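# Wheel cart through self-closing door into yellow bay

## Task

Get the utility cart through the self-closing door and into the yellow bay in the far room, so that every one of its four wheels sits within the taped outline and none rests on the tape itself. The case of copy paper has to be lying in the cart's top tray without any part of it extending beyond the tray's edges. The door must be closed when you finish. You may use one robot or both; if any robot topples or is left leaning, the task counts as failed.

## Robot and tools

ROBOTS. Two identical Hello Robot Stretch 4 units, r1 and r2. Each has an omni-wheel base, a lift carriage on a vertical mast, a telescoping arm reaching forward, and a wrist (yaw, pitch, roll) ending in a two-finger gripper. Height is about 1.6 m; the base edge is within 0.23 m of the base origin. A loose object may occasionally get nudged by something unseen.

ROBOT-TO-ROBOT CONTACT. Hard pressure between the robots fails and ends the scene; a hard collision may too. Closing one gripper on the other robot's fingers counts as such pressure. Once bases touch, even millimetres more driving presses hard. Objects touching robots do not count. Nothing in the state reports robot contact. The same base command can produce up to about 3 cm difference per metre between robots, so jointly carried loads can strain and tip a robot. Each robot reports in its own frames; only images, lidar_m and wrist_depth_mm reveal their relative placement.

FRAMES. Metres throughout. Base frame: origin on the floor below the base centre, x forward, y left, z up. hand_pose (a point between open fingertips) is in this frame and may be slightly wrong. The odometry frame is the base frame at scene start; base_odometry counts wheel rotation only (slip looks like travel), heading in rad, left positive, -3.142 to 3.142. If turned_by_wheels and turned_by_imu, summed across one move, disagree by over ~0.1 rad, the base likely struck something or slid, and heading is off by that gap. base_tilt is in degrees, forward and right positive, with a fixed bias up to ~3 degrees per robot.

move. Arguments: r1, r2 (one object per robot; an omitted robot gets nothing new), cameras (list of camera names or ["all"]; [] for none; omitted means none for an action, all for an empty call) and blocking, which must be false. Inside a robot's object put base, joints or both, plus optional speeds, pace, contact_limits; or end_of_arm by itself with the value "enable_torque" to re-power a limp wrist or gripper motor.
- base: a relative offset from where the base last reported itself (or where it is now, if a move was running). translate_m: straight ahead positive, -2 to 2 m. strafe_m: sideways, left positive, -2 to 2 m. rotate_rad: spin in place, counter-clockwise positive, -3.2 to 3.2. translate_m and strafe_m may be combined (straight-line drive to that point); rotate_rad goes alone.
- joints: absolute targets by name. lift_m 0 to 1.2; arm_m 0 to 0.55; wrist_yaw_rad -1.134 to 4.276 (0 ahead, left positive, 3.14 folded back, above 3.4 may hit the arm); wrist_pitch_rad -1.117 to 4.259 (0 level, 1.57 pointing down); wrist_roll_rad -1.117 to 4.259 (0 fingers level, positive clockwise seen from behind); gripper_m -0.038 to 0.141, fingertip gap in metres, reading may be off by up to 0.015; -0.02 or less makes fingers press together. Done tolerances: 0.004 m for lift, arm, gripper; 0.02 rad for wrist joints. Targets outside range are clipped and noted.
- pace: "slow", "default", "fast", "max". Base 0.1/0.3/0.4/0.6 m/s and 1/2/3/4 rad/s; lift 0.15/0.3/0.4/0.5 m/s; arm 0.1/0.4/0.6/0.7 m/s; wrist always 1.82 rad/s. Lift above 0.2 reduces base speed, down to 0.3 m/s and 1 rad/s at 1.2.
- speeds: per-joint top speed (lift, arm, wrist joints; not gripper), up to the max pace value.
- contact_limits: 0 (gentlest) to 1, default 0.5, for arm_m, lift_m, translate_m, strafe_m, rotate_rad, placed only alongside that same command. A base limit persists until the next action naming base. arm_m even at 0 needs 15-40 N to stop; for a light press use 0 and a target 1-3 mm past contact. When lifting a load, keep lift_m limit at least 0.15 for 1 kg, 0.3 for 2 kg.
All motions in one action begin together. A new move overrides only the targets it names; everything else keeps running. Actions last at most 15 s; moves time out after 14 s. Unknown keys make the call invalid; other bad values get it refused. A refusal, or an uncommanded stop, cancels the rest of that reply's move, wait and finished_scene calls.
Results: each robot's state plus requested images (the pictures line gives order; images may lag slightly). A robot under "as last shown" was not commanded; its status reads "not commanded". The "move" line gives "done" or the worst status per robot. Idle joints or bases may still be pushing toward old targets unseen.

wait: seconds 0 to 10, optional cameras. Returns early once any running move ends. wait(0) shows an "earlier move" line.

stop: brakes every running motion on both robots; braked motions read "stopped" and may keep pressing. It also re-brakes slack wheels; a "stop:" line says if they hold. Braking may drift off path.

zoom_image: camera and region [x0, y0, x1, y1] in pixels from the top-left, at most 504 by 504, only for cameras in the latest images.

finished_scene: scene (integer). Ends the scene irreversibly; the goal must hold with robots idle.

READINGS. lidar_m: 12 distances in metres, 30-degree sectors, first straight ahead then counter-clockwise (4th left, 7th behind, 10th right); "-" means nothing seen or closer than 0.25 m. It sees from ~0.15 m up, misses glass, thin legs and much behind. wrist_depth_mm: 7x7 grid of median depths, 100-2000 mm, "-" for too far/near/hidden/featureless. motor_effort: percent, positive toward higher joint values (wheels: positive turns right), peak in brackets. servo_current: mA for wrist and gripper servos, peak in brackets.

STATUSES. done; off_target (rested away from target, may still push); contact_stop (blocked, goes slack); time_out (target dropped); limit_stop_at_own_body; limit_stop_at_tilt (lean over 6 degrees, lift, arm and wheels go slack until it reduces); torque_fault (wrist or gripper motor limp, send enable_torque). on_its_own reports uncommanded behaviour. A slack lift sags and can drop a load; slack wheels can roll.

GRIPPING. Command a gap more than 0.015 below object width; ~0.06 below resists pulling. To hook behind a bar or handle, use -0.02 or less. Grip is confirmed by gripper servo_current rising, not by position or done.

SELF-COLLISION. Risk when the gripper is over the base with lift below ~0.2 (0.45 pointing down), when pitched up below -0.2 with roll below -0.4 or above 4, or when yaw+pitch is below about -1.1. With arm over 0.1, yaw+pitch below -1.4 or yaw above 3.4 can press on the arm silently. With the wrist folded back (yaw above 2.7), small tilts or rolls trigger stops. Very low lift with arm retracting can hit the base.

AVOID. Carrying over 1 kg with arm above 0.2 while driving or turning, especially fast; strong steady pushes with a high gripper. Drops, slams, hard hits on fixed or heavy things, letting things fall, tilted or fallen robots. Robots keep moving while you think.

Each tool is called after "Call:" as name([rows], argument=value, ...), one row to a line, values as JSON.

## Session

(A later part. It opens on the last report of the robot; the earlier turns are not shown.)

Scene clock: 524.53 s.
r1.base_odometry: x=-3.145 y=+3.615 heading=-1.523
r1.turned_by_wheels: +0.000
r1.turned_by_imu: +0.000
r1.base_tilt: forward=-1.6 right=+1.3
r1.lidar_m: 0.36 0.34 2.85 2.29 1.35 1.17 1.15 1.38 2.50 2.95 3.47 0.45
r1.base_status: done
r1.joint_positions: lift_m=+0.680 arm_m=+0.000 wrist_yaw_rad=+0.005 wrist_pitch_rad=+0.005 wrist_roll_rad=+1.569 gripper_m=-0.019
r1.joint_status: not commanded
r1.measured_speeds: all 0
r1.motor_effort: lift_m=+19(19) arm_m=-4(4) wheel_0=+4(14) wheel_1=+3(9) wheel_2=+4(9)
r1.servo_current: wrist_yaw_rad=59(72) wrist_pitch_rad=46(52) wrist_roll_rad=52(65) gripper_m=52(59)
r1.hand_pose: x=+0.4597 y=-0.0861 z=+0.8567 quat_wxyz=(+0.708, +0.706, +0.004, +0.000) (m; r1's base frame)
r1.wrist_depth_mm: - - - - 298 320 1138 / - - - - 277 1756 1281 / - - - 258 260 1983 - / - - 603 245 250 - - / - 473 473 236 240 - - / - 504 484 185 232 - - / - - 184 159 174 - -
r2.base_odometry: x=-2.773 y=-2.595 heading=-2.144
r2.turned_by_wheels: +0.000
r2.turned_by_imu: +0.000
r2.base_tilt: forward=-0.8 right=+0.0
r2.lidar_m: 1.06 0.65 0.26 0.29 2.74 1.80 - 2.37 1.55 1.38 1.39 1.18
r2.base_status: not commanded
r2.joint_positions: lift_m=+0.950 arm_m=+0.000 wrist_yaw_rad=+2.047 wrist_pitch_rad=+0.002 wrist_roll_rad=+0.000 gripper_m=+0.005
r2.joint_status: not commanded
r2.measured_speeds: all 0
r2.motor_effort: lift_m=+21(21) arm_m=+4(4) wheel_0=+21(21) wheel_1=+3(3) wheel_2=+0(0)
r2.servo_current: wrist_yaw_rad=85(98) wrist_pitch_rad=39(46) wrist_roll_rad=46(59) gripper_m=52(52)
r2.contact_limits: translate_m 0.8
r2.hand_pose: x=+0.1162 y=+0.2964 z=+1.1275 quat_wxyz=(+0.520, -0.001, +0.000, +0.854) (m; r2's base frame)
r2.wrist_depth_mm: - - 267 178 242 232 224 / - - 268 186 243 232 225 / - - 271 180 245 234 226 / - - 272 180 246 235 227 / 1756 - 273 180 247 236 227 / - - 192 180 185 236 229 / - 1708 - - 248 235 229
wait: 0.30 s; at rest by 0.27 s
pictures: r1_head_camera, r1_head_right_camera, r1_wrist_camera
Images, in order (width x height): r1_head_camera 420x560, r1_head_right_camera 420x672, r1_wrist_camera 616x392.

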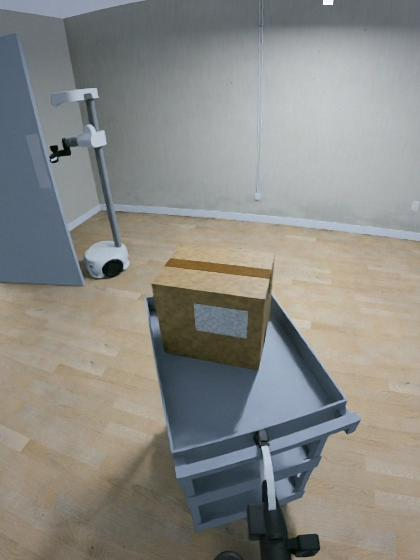

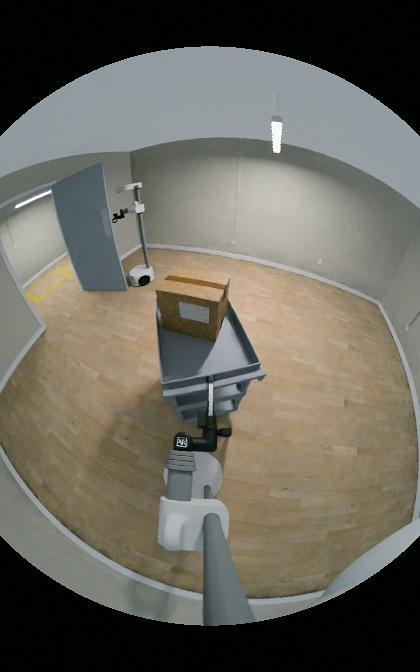

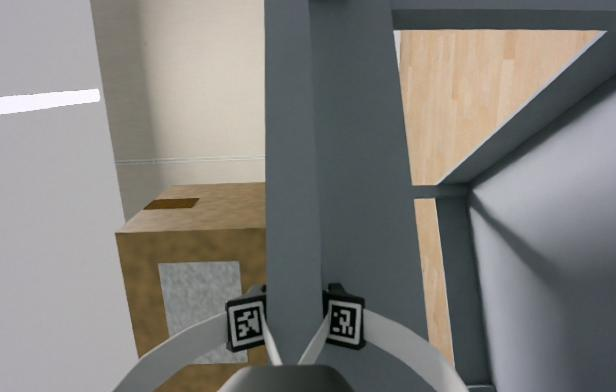

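Call:
move(blocking=false, r1={"base":{"translate_m":-0.4,"strafe_m":0.1},"pace":"slow"})

Call:
wait(seconds=6)

Call:
move(blocking=false, r1={"base":{"translate_m":0.1,"strafe_m":0.4},"pace":"slow"})

Call:
wait(seconds=7)

Call:
move(blocking=false, r1={"base":{"rotate_rad":-0.5},"pace":"slow"})

Call:
wait(seconds=3)

Call:
move(blocking=false, r1={"base":{"translate_m":0.1,"strafe_m":0.4},"pace":"slow"})

Call:
wait(seconds=7)

Call:
move(blocking=false, r1={"base":{"rotate_rad":-0.4},"pace":"slow"})

Call:
wait(seconds=3)

Call:
wait(seconds=0.3, cameras=["r1_head_camera","r1_head_right_camera","r1_head_left_camera","r1_wrist_camera"])

Scene clock: 542.87 s.
move: r1 moving
r1.base_odometry: x=-3.142 y=+3.627 heading=-1.522
r1.turned_by_wheels: +0.000
r1.turned_by_imu: +0.000
r1.base_tilt: forward=-1.6 right=+1.3
r1.lidar_m: 0.36 0.34 2.85 2.25 1.34 1.14 1.15 1.35 2.46 2.95 3.43 0.46
r1.base_status: translate_m moving; strafe_m moving
r1.joint_positions: lift_m=+0.680 arm_m=+0.000 wrist_yaw_rad=+0.005 wrist_pitch_rad=+0.005 wrist_roll_rad=+1.569 gripper_m=-0.019
r1.joint_status: not commanded
r1.measured_speeds: translate_m=-0.048 strafe_m=+0.012 rotate_rad=-0.001 lift_m=+0.000 arm_m=+0.000 wrist_yaw_rad=+0.000 wrist_pitch_rad=+0.000 wrist_roll_rad=+0.000
r1.motor_effort: lift_m=+19(19) arm_m=-4(4) wheel_0=-5(6) wheel_1=-4(4) wheel_2=+8(12)
r1.servo_current: wrist_yaw_rad=39(65) wrist_pitch_rad=46(52) wrist_roll_rad=46(52) gripper_m=46(52)
r1.hand_pose: x=+0.4597 y=-0.0861 z=+0.8567 quat_wxyz=(+0.708, +0.706, +0.004, +0.000) (m; r1's base frame)
r1.wrist_depth_mm: - - - - 294 1464 1138 / - - - - 274 1708 1255 / - - - 260 258 1863 - / - - 603 245 250 - - / - 477 473 237 239 - - / - 504 211 185 231 - - / - - 185 158 174 - -
r2: as last shown
r2.base_tilt: forward=-0.7 right=+0.0
r2.lidar_m: 1.04 0.66 0.26 0.29 2.76 1.81 - 2.39 1.53 1.38 1.40 1.17
r2.motor_effort: lift_m=+20(21) arm_m=+4(4) wheel_0=+21(21) wheel_1=+3(3) wheel_2=+0(0)
r2.servo_current: wrist_yaw_rad=78(91) wrist_pitch_rad=46(46) wrist_roll_rad=52(52) gripper_m=46(52)
r2.contact_limits: translate_m 0.8
r2.wrist_depth_mm: - - 267 178 242 232 223 / - - 268 186 243 231 225 / - - 271 180 246 234 226 / - - 272 180 246 236 226 / 1808 - 273 179 248 236 229 / - - 193 179 184 236 229 / - 1756 - - 249 235 229
pictures: none

Scene clock: 547.73 s.
earlier move: r1 done
r1.base_odometry: x=-3.064 y=+4.019 heading=-1.523
r1.turned_by_wheels: -0.001
r1.turned_by_imu: -0.001
r1.base_tilt: forward=-1.6 right=+1.3
r1.lidar_m: 0.39 2.91 2.85 1.47 0.88 0.76 0.74 0.89 1.63 2.91 3.42 0.42
r1.base_status: done
r1.joint_positions: lift_m=+0.680 arm_m=+0.000 wrist_yaw_rad=+0.001 wrist_pitch_rad=+0.005 wrist_roll_rad=+1.569 gripper_m=-0.019
r1.joint_status: not commanded
r1.measured_speeds: all 0
r1.motor_effort: lift_m=+19(19) arm_m=-3(4) wheel_0=-7(8) wheel_1=-4(7) wheel_2=+1(12)
r1.servo_current: wrist_yaw_rad=39(72) wrist_pitch_rad=46(59) wrist_roll_rad=46(72) gripper_m=52(59)
r1.hand_pose: x=+0.4594 y=-0.0872 z=+0.8567 quat_wxyz=(+0.708, +0.706, +0.002, -0.002) (m; r1's base frame)
r1.wrist_depth_mm: - - - 241 243 1661 1255 / - - - 238 240 1863 - / - - 580 236 238 - - / - 477 469 235 236 - - / - 521 500 234 235 - - / - - 189 183 234 - - / - - 181 154 231 - -
r2.base_odometry: x=-2.773 y=-2.595 heading=-2.144
r2.turned_by_wheels: +0.000
r2.turned_by_imu: +0.001
r2.base_tilt: forward=-0.7 right=+0.0
r2.lidar_m: 1.07 0.64 0.26 0.29 2.74 2.11 - 2.36 1.53 1.38 1.40 1.19
r2.base_status: not commanded
r2.joint_positions: lift_m=+0.950 arm_m=+0.000 wrist_yaw_rad=+2.047 wrist_pitch_rad=+0.002 wrist_roll_rad=+0.000 gripper_m=+0.005
r2.joint_status: not commanded
r2.measured_speeds: all 0
r2.motor_effort: lift_m=+21(21) arm_m=+4(4) wheel_0=+21(21) wheel_1=+3(3) wheel_2=+0(0)
r2.servo_current: wrist_yaw_rad=85(98) wrist_pitch_rad=46(46) wrist_roll_rad=46(65) gripper_m=52(59)
r2.contact_limits: translate_m 0.8
r2.hand_pose: x=+0.1162 y=+0.2964 z=+1.1275 quat_wxyz=(+0.520, -0.001, +0.000, +0.854) (m; r2's base frame)
r2.wrist_depth_mm: - - 266 178 243 233 223 / - - 270 186 243 232 224 / - - 271 180 245 232 226 / - - 272 180 245 234 227 / - - 273 179 247 236 226 / - - 193 180 185 236 229 / - - - - 248 235 230
wait: 4.87 of 6 s (r1 has come to rest)
pictures: none

Scene clock: 548.23 s.
move: r1 moving
r1.base_odometry: x=-3.051 y=+4.016 heading=-1.524
r1.turned_by_wheels: -0.001
r1.turned_by_imu: -0.001
r1.base_tilt: forward=-1.6 right=+1.3
r1.lidar_m: 0.38 2.89 2.86 1.50 0.87 0.74 0.73 0.90 1.61 2.94 3.46 0.42
r1.base_status: translate_m moving; strafe_m moving
r1.joint_positions: lift_m=+0.680 arm_m=+0.000 wrist_yaw_rad=-0.004 wrist_pitch_rad=+0.005 wrist_roll_rad=+1.569 gripper_m=-0.019
r1.joint_status: not commanded
r1.measured_speeds: translate_m=+0.013 strafe_m=+0.049 rotate_rad=-0.001 lift_m=+0.000 arm_m=+0.000 wrist_yaw_rad=-0.002 wrist_pitch_rad=+0.000 wrist_roll_rad=+0.000
r1.motor_effort: lift_m=+19(19) arm_m=-4(4) wheel_0=-11(11) wheel_1=+6(6) wheel_2=-7(7)
r1.servo_current: wrist_yaw_rad=72(72) wrist_pitch_rad=52(52) wrist_roll_rad=46(52) gripper_m=52(52)
r1.hand_pose: x=+0.4590 y=-0.0885 z=+0.8567 quat_wxyz=(+0.708, +0.706, +0.001, -0.003) (m; r1's base frame)
r1.wrist_depth_mm: - - - 239 242 1661 1229 / - - - 238 240 1863 - / - - 574 237 238 - - / - 477 469 236 236 - - / - 512 504 234 234 - - / - - 190 184 232 - - / - - 591 139 230 - -
r2: as last shown
r2.turned_by_imu: +0.000
r2.lidar_m: 1.06 0.67 0.25 0.30 2.69 2.11 - 2.39 1.53 1.37 1.38 1.18
r2.servo_current: wrist_yaw_rad=78(91) wrist_pitch_rad=39(39) wrist_roll_rad=52(59) gripper_m=46(59)
r2.contact_limits: translate_m 0.8
r2.wrist_depth_mm: - - 267 177 242 232 224 / - - 268 186 243 232 224 / - - 271 180 245 234 226 / - - 272 180 246 236 227 / - - 273 179 249 236 227 / - - 192 180 185 236 231 / - - - - 249 235 230
pictures: none

Scene clock: 553.10 s.
earlier move: r1 done
r1.base_odometry: x=-2.660 y=+3.938 heading=-1.524
r1.turned_by_wheels: +0.001
r1.turned_by_imu: +0.002
r1.base_tilt: forward=-1.6 right=+1.3
r1.lidar_m: 0.43 2.68 2.45 1.47 0.86 0.71 0.72 0.87 1.56 3.35 0.35 0.36
r1.base_status: done
r1.joint_positions: lift_m=+0.680 arm_m=+0.000 wrist_yaw_rad=-0.004 wrist_pitch_rad=+0.005 wrist_roll_rad=+1.569 gripper_m=-0.019
r1.joint_status: not commanded
r1.measured_speeds: all 0
r1.motor_effort: lift_m=+19(19) arm_m=+3(4) wheel_0=-4(13) wheel_1=+2(7) wheel_2=-3(8)
r1.servo_current: wrist_yaw_rad=52(78) wrist_pitch_rad=46(59) wrist_roll_rad=46(72) gripper_m=46(59)
r1.hand_pose: x=+0.4589 y=-0.0886 z=+0.8567 quat_wxyz=(+0.708, +0.706, +0.001, -0.003) (m; r1's base frame)
r1.wrist_depth_mm: - 368 366 102 158 159 - / - 410 402 109 171 - - / - 549 508 - 185 - - / - - - - 202 - - / - - - - 220 1708 - / - - 190 183 235 1756 1336 / - - 181 - 157 1430 1255
r2.base_odometry: x=-2.773 y=-2.595 heading=-2.144
r2.turned_by_wheels: +0.000
r2.turned_by_imu: +0.001
r2.base_tilt: forward=-0.7 right=+0.0
r2.lidar_m: 1.04 0.65 0.27 0.29 2.22 2.02 - 2.43 1.53 1.38 1.40 1.18
r2.base_status: not commanded
r2.joint_positions: lift_m=+0.950 arm_m=+0.000 wrist_yaw_rad=+2.047 wrist_pitch_rad=+0.002 wrist_roll_rad=+0.000 gripper_m=+0.005
r2.joint_status: not commanded
r2.measured_speeds: all 0
r2.motor_effort: lift_m=+21(21) arm_m=+4(5) wheel_0=+21(21) wheel_1=+3(3) wheel_2=+0(0)
r2.servo_current: wrist_yaw_rad=78(98) wrist_pitch_rad=39(46) wrist_roll_rad=46(59) gripper_m=46(59)
r2.contact_limits: translate_m 0.8
r2.hand_pose: x=+0.1162 y=+0.2964 z=+1.1275 quat_wxyz=(+0.520, -0.001, +0.000, +0.854) (m; r2's base frame)
r2.wrist_depth_mm: - - 266 177 242 233 223 / - - 268 186 244 232 224 / - - 271 179 245 233 225 / - - 272 180 246 235 227 / - - 272 179 248 236 227 / - - 191 180 185 236 229 / - - - - 248 235 230
wait: 4.87 of 7 s (r1 has come to rest)
pictures: none

Scene clock: 553.60 s.
move: r1 moving
r1.base_odometry: x=-2.660 y=+3.938 heading=-1.648
r1.turned_by_wheels: -0.124
r1.turned_by_imu: -0.124
r1.base_tilt: forward=-1.6 right=+1.3
r1.lidar_m: 0.41 2.69 2.48 1.87 0.91 0.76 0.73 0.82 1.29 3.33 3.67 0.38
r1.base_status: rotate_rad moving
r1.joint_positions: lift_m=+0.680 arm_m=+0.000 wrist_yaw_rad=+0.006 wrist_pitch_rad=+0.005 wrist_roll_rad=+1.569 gripper_m=-0.019
r1.joint_status: not commanded
r1.measured_speeds: translate_m=+0.000 strafe_m=+0.000 rotate_rad=-0.493 lift_m=+0.000 arm_m=+0.000 wrist_yaw_rad=+0.015 wrist_pitch_rad=+0.000 wrist_roll_rad=+0.000
r1.motor_effort: lift_m=+19(19) arm_m=+4(4) wheel_0=+12(15) wheel_1=+8(8) wheel_2=+8(8)
r1.servo_current: wrist_yaw_rad=33(59) wrist_pitch_rad=39(52) wrist_roll_rad=52(59) gripper_m=46(52)
r1.hand_pose: x=+0.4598 y=-0.0856 z=+0.8567 quat_wxyz=(+0.708, +0.706, +0.004, +0.000) (m; r1's base frame)
r1.wrist_depth_mm: - 394 384 105 163 163 - / - 399 389 113 174 - - / - 500 480 120 186 - - / - - 597 - 201 - - / - - - - 220 1756 - / - - - 186 232 1808 1336 / - - 178 146 158 1430 1255
r2: as last shown
r2.turned_by_imu: +0.000
r2.lidar_m: 1.05 0.64 0.26 0.30 2.24 2.03 - 2.40 1.52 1.38 1.40 1.18
r2.motor_effort: lift_m=+21(21) arm_m=+4(4) wheel_0=+21(21) wheel_1=+3(3) wheel_2=+0(0)
r2.servo_current: wrist_yaw_rad=78(91) wrist_pitch_rad=39(46) wrist_roll_rad=52(59) gripper_m=46(52)
r2.contact_limits: translate_m 0.8
r2.wrist_depth_mm: - - 267 178 242 233 224 / - - 268 186 244 232 224 / - - 270 179 246 234 226 / - - 272 180 247 235 227 / - - 274 179 248 236 227 / - - 192 180 185 236 229 / - - - - 249 235 230
pictures: none

Scene clock: 554.80 s.
earlier move: r1 done
r1.base_odometry: x=-2.660 y=+3.938 heading=-2.023
r1.turned_by_wheels: -0.375
r1.turned_by_imu: -0.377
r1.base_tilt: forward=-1.6 right=+1.3
r1.lidar_m: 0.36 0.36 2.66 2.45 1.41 0.83 0.71 0.73 0.91 1.67 3.34 0.46
r1.base_status: done
r1.joint_positions: lift_m=+0.680 arm_m=+0.000 wrist_yaw_rad=+0.006 wrist_pitch_rad=+0.005 wrist_roll_rad=+1.569 gripper_m=-0.019
r1.joint_status: not commanded
r1.measured_speeds: all 0
r1.motor_effort: lift_m=+19(19) arm_m=-4(4) wheel_0=+4(15) wheel_1=+3(8) wheel_2=+1(9)
r1.servo_current: wrist_yaw_rad=39(85) wrist_pitch_rad=52(52) wrist_roll_rad=65(65) gripper_m=46(59)
r1.hand_pose: x=+0.4598 y=-0.0857 z=+0.8567 quat_wxyz=(+0.708, +0.706, +0.004, +0.000) (m; r1's base frame)
r1.wrist_depth_mm: - - - 200 267 1661 1205 / - - - 256 258 1661 - / - - - 249 250 1863 - / - - 512 241 245 - - / - 484 480 180 238 - - / - - 496 184 233 - - / - - 181 154 178 - -
r2.base_odometry: x=-2.773 y=-2.595 heading=-2.144
r2.turned_by_wheels: +0.000
r2.turned_by_imu: +0.000
r2.base_tilt: forward=-0.7 right=+0.0
r2.lidar_m: 1.07 0.63 0.28 0.28 2.35 2.09 - 2.36 1.49 1.38 1.40 1.19
r2.base_status: not commanded
r2.joint_positions: lift_m=+0.950 arm_m=+0.000 wrist_yaw_rad=+2.047 wrist_pitch_rad=+0.002 wrist_roll_rad=+0.000 gripper_m=+0.005
r2.joint_status: not commanded
r2.measured_speeds: all 0
r2.motor_effort: lift_m=+21(21) arm_m=+4(5) wheel_0=+21(21) wheel_1=+3(3) wheel_2=+0(0)
r2.servo_current: wrist_yaw_rad=85(98) wrist_pitch_rad=46(46) wrist_roll_rad=59(59) gripper_m=52(59)
r2.contact_limits: translate_m 0.8
r2.hand_pose: x=+0.1162 y=+0.2964 z=+1.1275 quat_wxyz=(+0.520, -0.001, +0.000, +0.854) (m; r2's base frame)
r2.wrist_depth_mm: - - 267 177 242 232 224 / - - 270 187 244 232 224 / - - 270 179 245 233 225 / - - 272 180 247 235 226 / - - 272 180 248 235 227 / - - 191 180 185 236 229 / - - - - 248 236 230
wait: 1.20 of 3 s (r1 has come to rest)
pictures: none

Scene clock: 555.30 s.
move: r1 moving
r1.base_odometry: x=-2.650 y=+3.930 heading=-2.023
r1.turned_by_wheels: +0.000
r1.turned_by_imu: +0.000
r1.base_tilt: forward=-1.6 right=+1.3
r1.lidar_m: 0.36 0.38 2.65 2.45 1.41 0.85 0.74 0.74 0.94 1.64 3.36 0.45
r1.base_status: translate_m moving; strafe_m moving
r1.joint_positions: lift_m=+0.680 arm_m=+0.000 wrist_yaw_rad=+0.003 wrist_pitch_rad=+0.005 wrist_roll_rad=+1.569 gripper_m=-0.019
r1.joint_status: not commanded
r1.measured_speeds: translate_m=+0.013 strafe_m=+0.049 rotate_rad=-0.002 lift_m=+0.000 arm_m=+0.000 wrist_yaw_rad=+0.000 wrist_pitch_rad=+0.000 wrist_roll_rad=+0.000
r1.motor_effort: lift_m=+19(19) arm_m=-3(4) wheel_0=-5(7) wheel_1=+7(8) wheel_2=-3(5)
r1.servo_current: wrist_yaw_rad=52(65) wrist_pitch_rad=46(52) wrist_roll_rad=46(65) gripper_m=52(59)
r1.hand_pose: x=+0.4595 y=-0.0866 z=+0.8567 quat_wxyz=(+0.708, +0.706, +0.003, -0.001) (m; r1's base frame)
r1.wrist_depth_mm: - - - - 270 1708 1182 / - - - 257 262 1708 - / - - - 251 253 1808 - / - - 525 242 245 - - / - 480 477 180 238 - - / - - 210 184 231 - - / - - 184 153 166 - -
r2: as last shown
r2.lidar_m: 1.07 0.67 0.27 0.30 2.38 2.08 - 2.40 1.54 1.39 1.37 1.20
r2.motor_effort: lift_m=+21(21) arm_m=+4(4) wheel_0=+20(21) wheel_1=+3(3) wheel_2=+0(0)
r2.servo_current: wrist_yaw_rad=78(91) wrist_pitch_rad=39(46) wrist_roll_rad=52(59) gripper_m=52(52)
r2.contact_limits: translate_m 0.8
r2.wrist_depth_mm: - - 268 177 243 233 223 / - - 267 186 242 231 224 / - - 270 180 245 233 226 / - - 273 180 246 236 227 / - - 272 179 248 236 227 / - - 192 179 185 236 230 / - - - - 249 235 230
pictures: none

Scene clock: 560.17 s.
earlier move: r1 done
r1.base_odometry: x=-2.344 y=+3.673 heading=-2.024
r1.turned_by_wheels: +0.000
r1.turned_by_imu: +0.001
r1.base_tilt: forward=-1.5 right=+1.3
r1.lidar_m: 0.39 2.36 2.44 2.08 1.72 1.04 0.92 0.93 1.10 2.05 3.71 0.40
r1.base_status: done
r1.joint_positions: lift_m=+0.680 arm_m=+0.000 wrist_yaw_rad=-0.003 wrist_pitch_rad=+0.005 wrist_roll_rad=+1.569 gripper_m=-0.019
r1.joint_status: not commanded
r1.measured_speeds: all 0
r1.motor_effort: lift_m=+19(19) arm_m=+4(4) wheel_0=-4(11) wheel_1=+2(8) wheel_2=-4(8)
r1.servo_current: wrist_yaw_rad=39(78) wrist_pitch_rad=46(52) wrist_roll_rad=33(65) gripper_m=52(59)
r1.hand_pose: x=+0.4590 y=-0.0884 z=+0.8567 quat_wxyz=(+0.708, +0.706, +0.001, -0.003) (m; r1's base frame)
r1.wrist_depth_mm: - - - 142 197 - - / - 492 469 - 204 - - / - 442 442 - 211 - - / - 530 500 158 219 - - / - - 591 163 228 - - / - - 190 184 233 1756 - / - - 178 138 244 1537 1366
r2.base_odometry: x=-2.773 y=-2.595 heading=-2.144
r2.turned_by_wheels: +0.000
r2.turned_by_imu: +0.001
r2.base_tilt: forward=-0.7 right=-0.1
r2.lidar_m: 1.05 0.64 0.28 0.30 2.03 1.90 - 2.39 1.52 1.37 1.41 1.20
r2.base_status: not commanded
r2.joint_positions: lift_m=+0.950 arm_m=+0.000 wrist_yaw_rad=+2.047 wrist_pitch_rad=+0.002 wrist_roll_rad=+0.000 gripper_m=+0.005
r2.joint_status: not commanded
r2.measured_speeds: all 0
r2.motor_effort: lift_m=+20(21) arm_m=+4(5) wheel_0=+21(22) wheel_1=+3(3) wheel_2=+0(1)
r2.servo_current: wrist_yaw_rad=72(98) wrist_pitch_rad=33(46) wrist_roll_rad=46(59) gripper_m=52(59)
r2.contact_limits: translate_m 0.8
r2.hand_pose: x=+0.1162 y=+0.2964 z=+1.1275 quat_wxyz=(+0.520, -0.001, +0.000, +0.854) (m; r2's base frame)
r2.wrist_depth_mm: - - 267 178 242 232 223 / - - 270 186 244 231 225 / - - 271 180 245 235 225 / - - 272 180 247 235 227 / - - 273 179 248 236 227 / - - 192 180 185 236 229 / - 1808 - - 248 235 230
wait: 4.87 of 7 s (r1 has come to rest)
pictures: none

Scene clock: 560.67 s.
move: r1 moving
r1.base_odometry: x=-2.344 y=+3.673 heading=-2.148
r1.turned_by_wheels: -0.124
r1.turned_by_imu: -0.124
r1.base_tilt: forward=-1.6 right=+1.3
r1.lidar_m: 0.40 0.43 2.36 2.11 2.08 1.14 0.94 0.91 1.05 1.71 3.68 0.43
r1.base_status: rotate_rad moving
r1.joint_positions: lift_m=+0.680 arm_m=+0.000 wrist_yaw_rad=+0.006 wrist_pitch_rad=+0.005 wrist_roll_rad=+1.569 gripper_m=-0.019
r1.joint_status: not commanded
r1.measured_speeds: translate_m=+0.000 strafe_m=-0.001 rotate_rad=-0.494 lift_m=+0.000 arm_m=+0.000 wrist_yaw_rad=+0.004 wrist_pitch_rad=+0.000 wrist_roll_rad=+0.000
r1.motor_effort: lift_m=+19(19) arm_m=+3(4) wheel_0=+14(15) wheel_1=+8(8) wheel_2=+9(9)
r1.servo_current: wrist_yaw_rad=52(59) wrist_pitch_rad=39(52) wrist_roll_rad=52(59) gripper_m=46(52)
r1.hand_pose: x=+0.4598 y=-0.0857 z=+0.8567 quat_wxyz=(+0.708, +0.706, +0.004, +0.000) (m; r1's base frame)
r1.wrist_depth_mm: - - - 206 207 1618 - / - - 539 211 211 - - / - 449 449 214 216 - - / - 488 484 162 223 - - / - - 554 166 229 - - / - - 609 185 233 1863 - / - - 178 154 174 1464 -
r2: as last shown
r2.turned_by_imu: +0.000
r2.base_tilt: forward=-0.7 right=+0.0
r2.lidar_m: 1.07 0.63 0.26 0.29 2.04 1.93 - 2.36 1.54 1.37 1.39 1.19
r2.motor_effort: lift_m=+21(21) arm_m=+4(4) wheel_0=+21(21) wheel_1=+3(3) wheel_2=+0(0)
r2.servo_current: wrist_yaw_rad=72(85) wrist_pitch_rad=46(46) wrist_roll_rad=46(59) gripper_m=59(59)
r2.contact_limits: translate_m 0.8
r2.wrist_depth_mm: - - 267 177 242 231 224 / - - 270 186 243 232 224 / - - 271 180 245 234 225 / - - 272 181 247 235 227 / - - 273 179 247 236 227 / - - 192 180 185 236 229 / - 1808 - - 248 236 230
pictures: none

Scene clock: 561.73 s.
earlier move: r1 done
r1.base_odometry: x=-2.344 y=+3.673 heading=-2.422
r1.turned_by_wheels: -0.275
r1.turned_by_imu: -0.276
r1.base_tilt: forward=-1.6 right=+1.2
r1.lidar_m: 0.35 0.35 2.33 2.23 2.09 1.47 1.01 0.91 0.96 1.24 2.80 0.45
r1.base_status: done
r1.joint_positions: lift_m=+0.680 arm_m=+0.000 wrist_yaw_rad=+0.004 wrist_pitch_rad=+0.005 wrist_roll_rad=+1.569 gripper_m=-0.019
r1.joint_status: not commanded
r1.measured_speeds: all 0
r1.motor_effort: lift_m=+19(19) arm_m=-3(4) wheel_0=+6(15) wheel_1=+3(8) wheel_2=+6(9)
r1.servo_current: wrist_yaw_rad=59(59) wrist_pitch_rad=52(59) wrist_roll_rad=46(72) gripper_m=52(59)
r1.hand_pose: x=+0.4597 y=-0.0862 z=+0.8567 quat_wxyz=(+0.708, +0.706, +0.003, +0.000) (m; r1's base frame)
r1.wrist_depth_mm: - - - - 294 306 307 / - - - - 278 1756 1229 / - - - 256 262 1863 - / - - 640 246 251 - - / - 469 466 236 240 - - / - 500 477 184 232 - - / - - 181 167 174 - -
r2.base_odometry: x=-2.773 y=-2.595 heading=-2.144
r2.turned_by_wheels: +0.000
r2.turned_by_imu: +0.000
r2.base_tilt: forward=-0.7 right=+0.0
r2.lidar_m: 1.06 0.64 0.28 0.30 2.12 1.95 - 2.37 1.54 1.38 1.38 1.18
r2.base_status: not commanded
r2.joint_positions: lift_m=+0.950 arm_m=+0.000 wrist_yaw_rad=+2.047 wrist_pitch_rad=+0.002 wrist_roll_rad=+0.000 gripper_m=+0.005
r2.joint_status: not commanded
r2.measured_speeds: all 0
r2.motor_effort: lift_m=+21(21) arm_m=+4(4) wheel_0=+21(21) wheel_1=+3(3) wheel_2=+0(1)
r2.servo_current: wrist_yaw_rad=78(91) wrist_pitch_rad=46(46) wrist_roll_rad=46(59) gripper_m=52(59)
r2.contact_limits: translate_m 0.8
r2.hand_pose: x=+0.1162 y=+0.2964 z=+1.1275 quat_wxyz=(+0.520, -0.001, +0.000, +0.854) (m; r2's base frame)
r2.wrist_depth_mm: - - 268 177 243 232 224 / - - 267 186 243 231 224 / - - 271 179 246 233 226 / - - 272 180 246 235 227 / - - 274 179 248 236 227 / - - 191 180 185 236 229 / - - - - 248 236 229
wait: 1.07 of 3 s (r1 has come to rest)
pictures: none

Scene clock: 562.03 s.
r1.base_odometry: x=-2.344 y=+3.673 heading=-2.422
r1.turned_by_wheels: +0.000
r1.turned_by_imu: +0.000
r1.base_tilt: forward=-1.6 right=+1.3
r1.lidar_m: 0.36 0.35 2.35 2.24 2.09 1.49 0.98 0.91 0.96 1.23 2.79 0.45
r1.base_status: done
r1.joint_positions: lift_m=+0.680 arm_m=+0.000 wrist_yaw_rad=+0.004 wrist_pitch_rad=+0.005 wrist_roll_rad=+1.569 gripper_m=-0.019
r1.joint_status: not commanded
r1.measured_speeds: all 0
r1.motor_effort: lift_m=+19(19) arm_m=-4(4) wheel_0=+6(15) wheel_1=+3(8) wheel_2=+6(9)
r1.servo_current: wrist_yaw_rad=59(59) wrist_pitch_rad=52(59) wrist_roll_rad=59(72) gripper_m=52(59)
r1.hand_pose: x=+0.4597 y=-0.0862 z=+0.8567 quat_wxyz=(+0.708, +0.706, +0.003, +0.000) (m; r1's base frame)
r1.wrist_depth_mm: - - - - 296 306 309 / - - - - 276 1708 1205 / - - - 257 262 1921 - / - - 634 246 250 - - / - 477 473 236 241 - - / - 488 477 184 232 - - / - - 181 167 175 - -
r2.base_odometry: x=-2.773 y=-2.595 heading=-2.144
r2.turned_by_wheels: +0.000
r2.turned_by_imu: +0.000
r2.base_tilt: forward=-0.8 right=+0.0
r2.lidar_m: 1.07 0.62 0.28 0.28 2.17 1.97 - 2.39 1.55 1.37 1.40 1.19
r2.base_status: not commanded
r2.joint_positions: lift_m=+0.950 arm_m=+0.000 wrist_yaw_rad=+2.047 wrist_pitch_rad=+0.002 wrist_roll_rad=+0.000 gripper_m=+0.005
r2.joint_status: not commanded
r2.measured_speeds: all 0
r2.motor_effort: lift_m=+21(21) arm_m=+4(4) wheel_0=+21(21) wheel_1=+3(3) wheel_2=+0(1)
r2.servo_current: wrist_yaw_rad=91(91) wrist_pitch_rad=33(46) wrist_roll_rad=33(59) gripper_m=46(59)
r2.contact_limits: translate_m 0.8
r2.hand_pose: x=+0.1162 y=+0.2964 z=+1.1275 quat_wxyz=(+0.520, -0.001, +0.000, +0.854) (m; r2's base frame)
r2.wrist_depth_mm: - - 267 178 242 233 224 / - - 268 186 244 232 225 / - - 268 180 245 234 225 / - - 272 180 246 236 227 / - - 273 179 248 236 228 / - - 192 180 185 236 229 / - - - - 251 234 230
wait: 0.30 s; at rest by 0.27 s
pictures: r1_head_camera, r1_head_left_camera, r1_head_right_camera, r1_wrist_camera
Images, in order (width x height): r1_head_camera 420x560, r1_head_left_camera 420x672, r1_head_right_camera 420x672, r1_wrist_camera 616x392.

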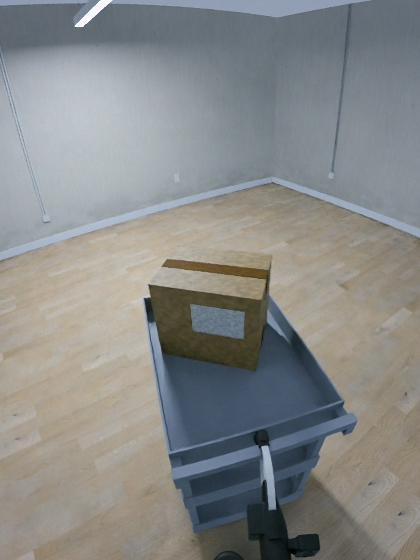

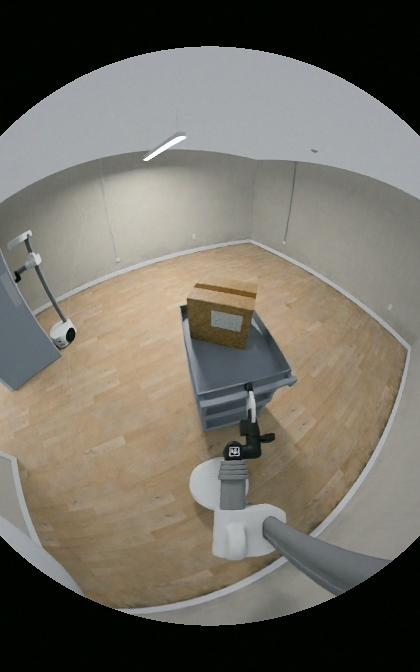

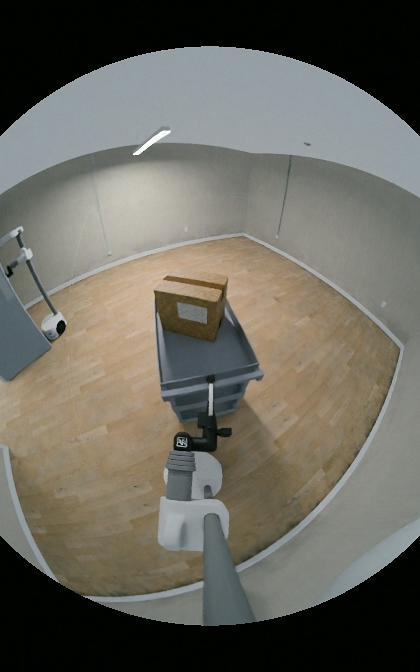

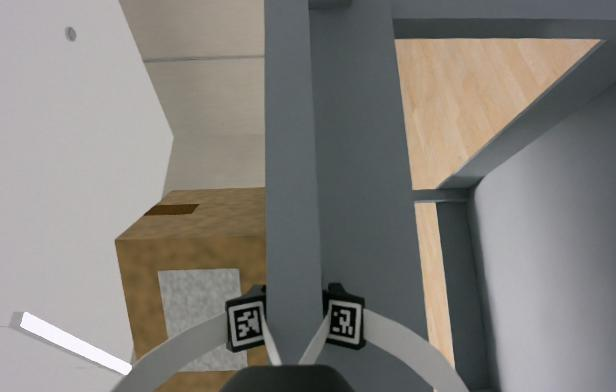

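Call:
wait(seconds=0, cameras=["r1_head_camera","r1_head_left_camera","r1_head_right_camera"])

Scene clock: 597.20 s.
r1.base_odometry: x=-2.344 y=+3.673 heading=-2.422
r1.turned_by_wheels: +0.000
r1.turned_by_imu: +0.000
r1.base_tilt: forward=-1.6 right=+1.3
r1.lidar_m: 0.36 0.35 2.35 2.24 2.07 1.44 0.99 0.92 0.94 1.23 2.81 0.47
r1.base_status: done
r1.joint_positions: lift_m=+0.680 arm_m=+0.000 wrist_yaw_rad=+0.004 wrist_pitch_rad=+0.005 wrist_roll_rad=+1.569 gripper_m=-0.019
r1.joint_status: not commanded
r1.measured_speeds: all 0
r1.motor_effort: lift_m=+19(19) arm_m=-4(4) wheel_0=+6(15) wheel_1=+3(8) wheel_2=+6(9)
r1.servo_current: wrist_yaw_rad=59(59) wrist_pitch_rad=46(59) wrist_roll_rad=59(72) gripper_m=46(59)
r1.hand_pose: x=+0.4597 y=-0.0862 z=+0.8567 quat_wxyz=(+0.708, +0.706, +0.003, +0.000) (m; r1's base frame)
r1.wrist_depth_mm: - - - - 296 306 307 / - - - - 277 1661 1229 / - - - 257 263 1808 - / - - 634 245 249 - - / - 473 473 236 241 - - / - 496 480 185 233 - - / - - 181 167 174 - -
r2.base_odometry: x=-2.773 y=-2.595 heading=-2.144
r2.turned_by_wheels: +0.000
r2.turned_by_imu: +0.000
r2.base_tilt: forward=-0.7 right=+0.0
r2.lidar_m: 1.06 0.68 0.27 0.28 2.13 2.00 - 2.38 1.54 1.37 1.42 1.16
r2.base_status: not commanded
r2.joint_positions: lift_m=+0.950 arm_m=+0.000 wrist_yaw_rad=+2.047 wrist_pitch_rad=+0.002 wrist_roll_rad=+0.000 gripper_m=+0.005
r2.joint_status: not commanded
r2.measured_speeds: all 0
r2.motor_effort: lift_m=+20(21) arm_m=+4(4) wheel_0=+21(21) wheel_1=+3(3) wheel_2=+0(1)
r2.servo_current: wrist_yaw_rad=78(91) wrist_pitch_rad=39(46) wrist_roll_rad=52(59) gripper_m=52(59)
r2.contact_limits: translate_m 0.8
r2.hand_pose: x=+0.1162 y=+0.2964 z=+1.1275 quat_wxyz=(+0.520, -0.001, +0.000, +0.854) (m; r2's base frame)
r2.wrist_depth_mm: - - 268 178 242 232 224 / - - 267 186 244 232 224 / - - 270 180 245 234 226 / - - 272 180 245 235 227 / - - 272 180 248 236 227 / - - 192 180 184 236 229 / - - - - 249 236 230
pictures: r1_head_camera, r1_head_left_camera, r1_head_right_camera
Images, in order (width x height): r1_head_camera 420x560, r1_head_left_camera 420x672, r1_head_right_camera 420x672.

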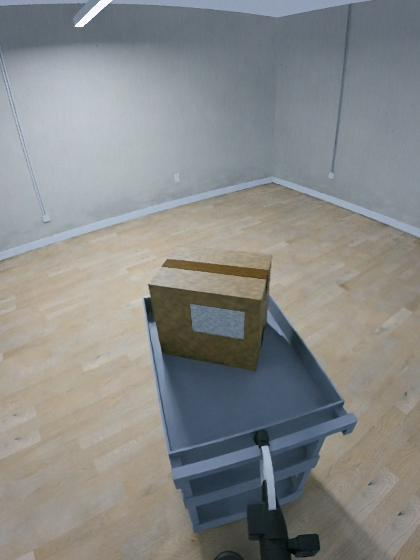

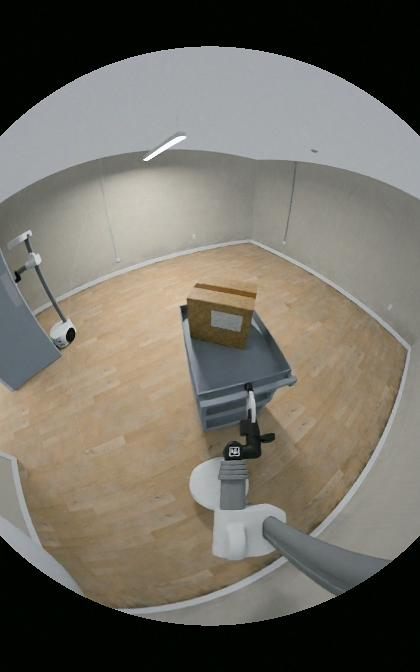

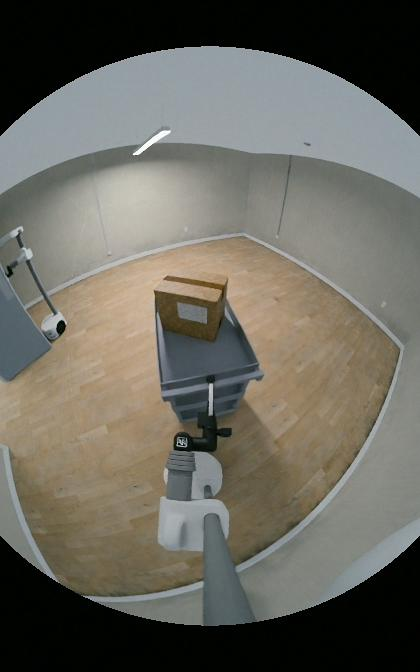

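Call:
move(blocking=false, r1={"base":{"translate_m":0.1,"strafe_m":0.42},"pace":"slow"})

Call:
wait(seconds=8)

Call:
move(blocking=false, r1={"base":{"rotate_rad":-0.37},"pace":"slow"})

Call:
wait(seconds=4)

Call:
wait(seconds=0.3, cameras=["r1_head_camera","r1_head_left_camera"])

Scene clock: 610.73 s.
move: r1 moving
r1.base_odometry: x=-2.338 y=+3.662 heading=-2.423
r1.turned_by_wheels: +0.000
r1.turned_by_imu: +0.000
r1.base_tilt: forward=-1.6 right=+1.3
r1.lidar_m: 0.35 0.34 2.32 2.21 2.06 1.51 1.00 0.92 0.97 1.23 2.83 0.47
r1.base_status: translate_m moving; strafe_m moving
r1.joint_positions: lift_m=+0.680 arm_m=+0.000 wrist_yaw_rad=+0.003 wrist_pitch_rad=+0.005 wrist_roll_rad=+1.569 gripper_m=-0.019
r1.joint_status: not commanded
r1.measured_speeds: translate_m=+0.012 strafe_m=+0.048 rotate_rad=+0.001 lift_m=+0.000 arm_m=+0.000 wrist_yaw_rad=+0.000 wrist_pitch_rad=+0.000 wrist_roll_rad=+0.000
r1.motor_effort: lift_m=+19(19) arm_m=-3(4) wheel_0=-7(7) wheel_1=+7(8) wheel_2=-1(5)
r1.servo_current: wrist_yaw_rad=39(65) wrist_pitch_rad=46(52) wrist_roll_rad=59(59) gripper_m=46(52)
r1.hand_pose: x=+0.4595 y=-0.0866 z=+0.8567 quat_wxyz=(+0.708, +0.706, +0.003, -0.001) (m; r1's base frame)
r1.wrist_depth_mm: - - - - 304 307 320 / - - - - 281 1618 1205 / - - - - 264 1863 - / - - 676 250 251 - - / - 473 466 236 240 - - / - 488 209 183 230 - - / - - 184 167 165 - -
r2: as last shown
r2.lidar_m: 1.05 0.65 0.26 0.29 2.16 1.97 - 2.36 1.51 1.39 1.40 1.21
r2.motor_effort: lift_m=+20(21) arm_m=+4(4) wheel_0=+21(21) wheel_1=+3(3) wheel_2=+0(0)
r2.servo_current: wrist_yaw_rad=72(85) wrist_pitch_rad=39(39) wrist_roll_rad=46(59) gripper_m=46(59)
r2.contact_limits: translate_m 0.8
r2.wrist_depth_mm: - - 268 178 242 232 224 / - - 268 187 244 231 225 / - - 271 179 246 233 225 / - - 272 180 247 234 227 / - - 273 180 248 236 227 / - - 192 180 185 236 229 / - - - - 249 235 230
pictures: none

Scene clock: 615.80 s.
earlier move: r1 done
r1.base_odometry: x=-2.143 y=+3.291 heading=-2.423
r1.turned_by_wheels: +0.000
r1.turned_by_imu: +0.001
r1.base_tilt: forward=-1.5 right=+1.3
r1.lidar_m: 0.42 3.46 1.95 2.17 1.78 1.82 1.34 1.23 1.26 1.66 3.75 0.39
r1.base_status: done
r1.joint_positions: lift_m=+0.680 arm_m=+0.000 wrist_yaw_rad=-0.005 wrist_pitch_rad=+0.005 wrist_roll_rad=+1.569 gripper_m=-0.019
r1.joint_status: not commanded
r1.measured_speeds: all 0
r1.motor_effort: lift_m=+18(19) arm_m=+4(4) wheel_0=-5(12) wheel_1=+2(8) wheel_2=-4(10)
r1.servo_current: wrist_yaw_rad=46(72) wrist_pitch_rad=46(59) wrist_roll_rad=46(72) gripper_m=46(59)
r1.hand_pose: x=+0.4588 y=-0.0889 z=+0.8567 quat_wxyz=(+0.708, +0.706, +0.000, -0.004) (m; r1's base frame)
r1.wrist_depth_mm: - 539 517 185 187 - - / - 433 427 192 196 - - / - 445 445 146 206 - - / - - 521 - 216 - - / - - 634 160 225 1756 - / - - 189 185 233 1808 - / - - 182 153 248 1499 1281
r2.base_odometry: x=-2.773 y=-2.595 heading=-2.144
r2.turned_by_wheels: +0.000
r2.turned_by_imu: +0.001
r2.base_tilt: forward=-0.7 right=+0.0
r2.lidar_m: 1.04 0.66 0.25 0.29 1.88 1.88 - 2.39 1.55 1.39 1.39 1.18
r2.base_status: not commanded
r2.joint_positions: lift_m=+0.950 arm_m=+0.000 wrist_yaw_rad=+2.047 wrist_pitch_rad=+0.002 wrist_roll_rad=+0.000 gripper_m=+0.005
r2.joint_status: not commanded
r2.measured_speeds: all 0
r2.motor_effort: lift_m=+21(21) arm_m=+4(4) wheel_0=+21(21) wheel_1=+3(4) wheel_2=+0(0)
r2.servo_current: wrist_yaw_rad=78(98) wrist_pitch_rad=39(46) wrist_roll_rad=46(59) gripper_m=52(59)
r2.contact_limits: translate_m 0.8
r2.hand_pose: x=+0.1162 y=+0.2964 z=+1.1275 quat_wxyz=(+0.520, -0.001, +0.000, +0.854) (m; r2's base frame)
r2.wrist_depth_mm: - - 267 177 242 233 224 / - - 268 186 243 232 224 / - - 270 179 246 235 225 / - - 271 180 247 235 226 / - 1921 273 179 249 236 227 / - - 192 179 185 236 229 / - - 1863 - 249 235 230
wait: 5.07 of 8 s (r1 has come to rest)
pictures: none

Scene clock: 616.30 s.
move: r1 moving
r1.base_odometry: x=-2.143 y=+3.291 heading=-2.547
r1.turned_by_wheels: -0.124
r1.turned_by_imu: -0.124
r1.base_tilt: forward=-1.6 right=+1.3
r1.lidar_m: 0.40 0.44 1.93 2.04 1.80 1.81 1.42 1.24 1.26 1.49 2.79 0.41
r1.base_status: rotate_rad moving
r1.joint_positions: lift_m=+0.680 arm_m=+0.000 wrist_yaw_rad=+0.005 wrist_pitch_rad=+0.005 wrist_roll_rad=+1.569 gripper_m=-0.019
r1.joint_status: not commanded
r1.measured_speeds: translate_m=+0.001 strafe_m=-0.002 rotate_rad=-0.485 lift_m=+0.000 arm_m=+0.000 wrist_yaw_rad=+0.002 wrist_pitch_rad=+0.000 wrist_roll_rad=+0.000
r1.motor_effort: lift_m=+19(19) arm_m=+4(4) wheel_0=+13(13) wheel_1=+6(8) wheel_2=+8(8)
r1.servo_current: wrist_yaw_rad=78(78) wrist_pitch_rad=46(52) wrist_roll_rad=46(52) gripper_m=46(52)
r1.hand_pose: x=+0.4597 y=-0.0859 z=+0.8567 quat_wxyz=(+0.708, +0.706, +0.004, +0.000) (m; r1's base frame)
r1.wrist_depth_mm: - - - 196 198 - - / - 508 480 202 204 - - / - 436 436 - 210 - - / - 508 496 158 218 - - / - - 580 163 227 - - / - - - 185 232 1808 - / - - 178 153 174 1430 1308
r2: as last shown
r2.turned_by_imu: +0.000
r2.lidar_m: 1.06 0.67 0.25 0.28 1.89 1.89 - 2.36 1.52 1.38 1.40 1.17
r2.motor_effort: lift_m=+21(21) arm_m=+4(4) wheel_0=+21(21) wheel_1=+3(3) wheel_2=+0(0)
r2.servo_current: wrist_yaw_rad=85(91) wrist_pitch_rad=39(46) wrist_roll_rad=39(59) gripper_m=52(59)
r2.contact_limits: translate_m 0.8
r2.wrist_depth_mm: - - 267 178 243 232 224 / - - 268 186 243 231 224 / - - 270 180 245 234 225 / - - 271 180 247 236 226 / - 1983 273 179 247 235 227 / - - 191 180 185 236 229 / - - 274 - 248 235 229
pictures: none

Scene clock: 617.30 s.
earlier move: r1 done
r1.base_odometry: x=-2.143 y=+3.291 heading=-2.792
r1.turned_by_wheels: -0.245
r1.turned_by_imu: -0.247
r1.base_tilt: forward=-1.6 right=+1.3
r1.lidar_m: 0.35 0.37 2.02 1.94 1.84 1.79 1.68 1.26 1.23 1.34 1.91 0.45
r1.base_status: done
r1.joint_positions: lift_m=+0.680 arm_m=+0.000 wrist_yaw_rad=+0.003 wrist_pitch_rad=+0.005 wrist_roll_rad=+1.569 gripper_m=-0.019
r1.joint_status: not commanded
r1.measured_speeds: all 0
r1.motor_effort: lift_m=+19(19) arm_m=-4(4) wheel_0=+5(13) wheel_1=+2(8) wheel_2=+1(8)
r1.servo_current: wrist_yaw_rad=39(78) wrist_pitch_rad=39(52) wrist_roll_rad=52(59) gripper_m=52(52)
r1.hand_pose: x=+0.4596 y=-0.0865 z=+0.8567 quat_wxyz=(+0.708, +0.706, +0.003, -0.001) (m; r1's base frame)
r1.wrist_depth_mm: - - - - 277 1576 1160 / - - - 260 264 1756 1255 / - - - 253 255 1863 - / - - 564 243 247 - - / - 477 473 181 239 - - / - 508 212 184 232 - - / - - 185 160 175 - -
r2.base_odometry: x=-2.773 y=-2.595 heading=-2.144
r2.turned_by_wheels: +0.000
r2.turned_by_imu: +0.000
r2.base_tilt: forward=-0.7 right=+0.0
r2.lidar_m: 1.06 0.65 0.26 0.30 1.98 1.94 - 2.38 1.54 1.37 1.40 1.19
r2.base_status: not commanded
r2.joint_positions: lift_m=+0.950 arm_m=+0.000 wrist_yaw_rad=+2.047 wrist_pitch_rad=+0.002 wrist_roll_rad=+0.000 gripper_m=+0.005
r2.joint_status: not commanded
r2.measured_speeds: all 0
r2.motor_effort: lift_m=+21(21) arm_m=+4(4) wheel_0=+21(21) wheel_1=+3(3) wheel_2=+0(0)
r2.servo_current: wrist_yaw_rad=85(98) wrist_pitch_rad=46(46) wrist_roll_rad=59(59) gripper_m=52(59)
r2.contact_limits: translate_m 0.8
r2.hand_pose: x=+0.1162 y=+0.2964 z=+1.1275 quat_wxyz=(+0.520, -0.001, +0.000, +0.854) (m; r2's base frame)
r2.wrist_depth_mm: - - 267 177 242 232 223 / - - 270 187 243 232 225 / - - 272 180 245 234 225 / - - 272 180 246 235 224 / - 1983 274 179 247 236 227 / - - 191 179 185 236 229 / - - 274 - 249 235 231
wait: 1.00 of 4 s (r1 has come to rest)
pictures: none

Scene clock: 617.60 s.
r1.base_odometry: x=-2.143 y=+3.291 heading=-2.792
r1.turned_by_wheels: +0.000
r1.turned_by_imu: +0.000
r1.base_tilt: forward=-1.6 right=+1.3
r1.lidar_m: 0.35 0.37 1.98 1.94 1.86 1.80 1.66 1.28 1.26 1.34 1.91 0.46
r1.base_status: done
r1.joint_positions: lift_m=+0.680 arm_m=+0.000 wrist_yaw_rad=+0.003 wrist_pitch_rad=+0.005 wrist_roll_rad=+1.569 gripper_m=-0.019
r1.joint_status: not commanded
r1.measured_speeds: all 0
r1.motor_effort: lift_m=+19(19) arm_m=-4(4) wheel_0=+6(13) wheel_1=+2(8) wheel_2=+1(8)
r1.servo_current: wrist_yaw_rad=72(78) wrist_pitch_rad=46(52) wrist_roll_rad=39(59) gripper_m=46(52)
r1.hand_pose: x=+0.4596 y=-0.0865 z=+0.8567 quat_wxyz=(+0.708, +0.706, +0.003, -0.001) (m; r1's base frame)
r1.wrist_depth_mm: - - - - 276 1576 1205 / - - - 260 263 1708 1255 / - - - 252 255 1863 - / - - 564 243 247 - - / - 473 473 181 238 - - / - 512 213 185 231 - - / - - 185 160 174 - -
r2.base_odometry: x=-2.773 y=-2.595 heading=-2.144
r2.turned_by_wheels: +0.000
r2.turned_by_imu: +0.000
r2.base_tilt: forward=-0.7 right=+0.0
r2.lidar_m: 1.06 0.63 0.26 0.29 2.00 1.93 - 2.41 1.52 1.39 1.41 1.17
r2.base_status: not commanded
r2.joint_positions: lift_m=+0.950 arm_m=+0.000 wrist_yaw_rad=+2.047 wrist_pitch_rad=+0.002 wrist_roll_rad=+0.000 gripper_m=+0.005
r2.joint_status: not commanded
r2.measured_speeds: all 0
r2.motor_effort: lift_m=+20(21) arm_m=+4(4) wheel_0=+21(21) wheel_1=+3(3) wheel_2=+0(0)
r2.servo_current: wrist_yaw_rad=85(98) wrist_pitch_rad=39(46) wrist_roll_rad=52(59) gripper_m=46(59)
r2.contact_limits: translate_m 0.8
r2.hand_pose: x=+0.1162 y=+0.2964 z=+1.1275 quat_wxyz=(+0.520, -0.001, +0.000, +0.854) (m; r2's base frame)
r2.wrist_depth_mm: - - 267 178 243 232 224 / - - 268 186 244 233 224 / - - 270 180 245 234 225 / - - 272 180 247 236 226 / - 1983 273 180 248 236 227 / - - 192 180 185 236 230 / - - 273 - 249 235 230
wait: 0.30 s; at rest by 0.27 s
pictures: r1_head_camera, r1_head_left_camera
Images, in order (width x height): r1_head_camera 420x560, r1_head_left_camera 420x672.

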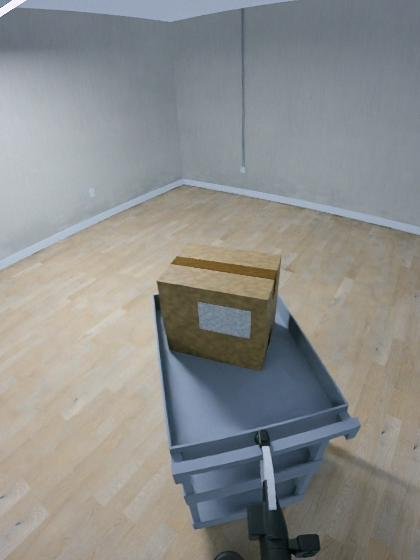

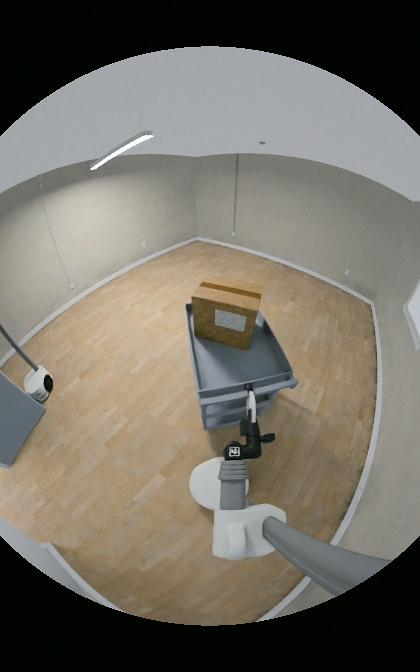

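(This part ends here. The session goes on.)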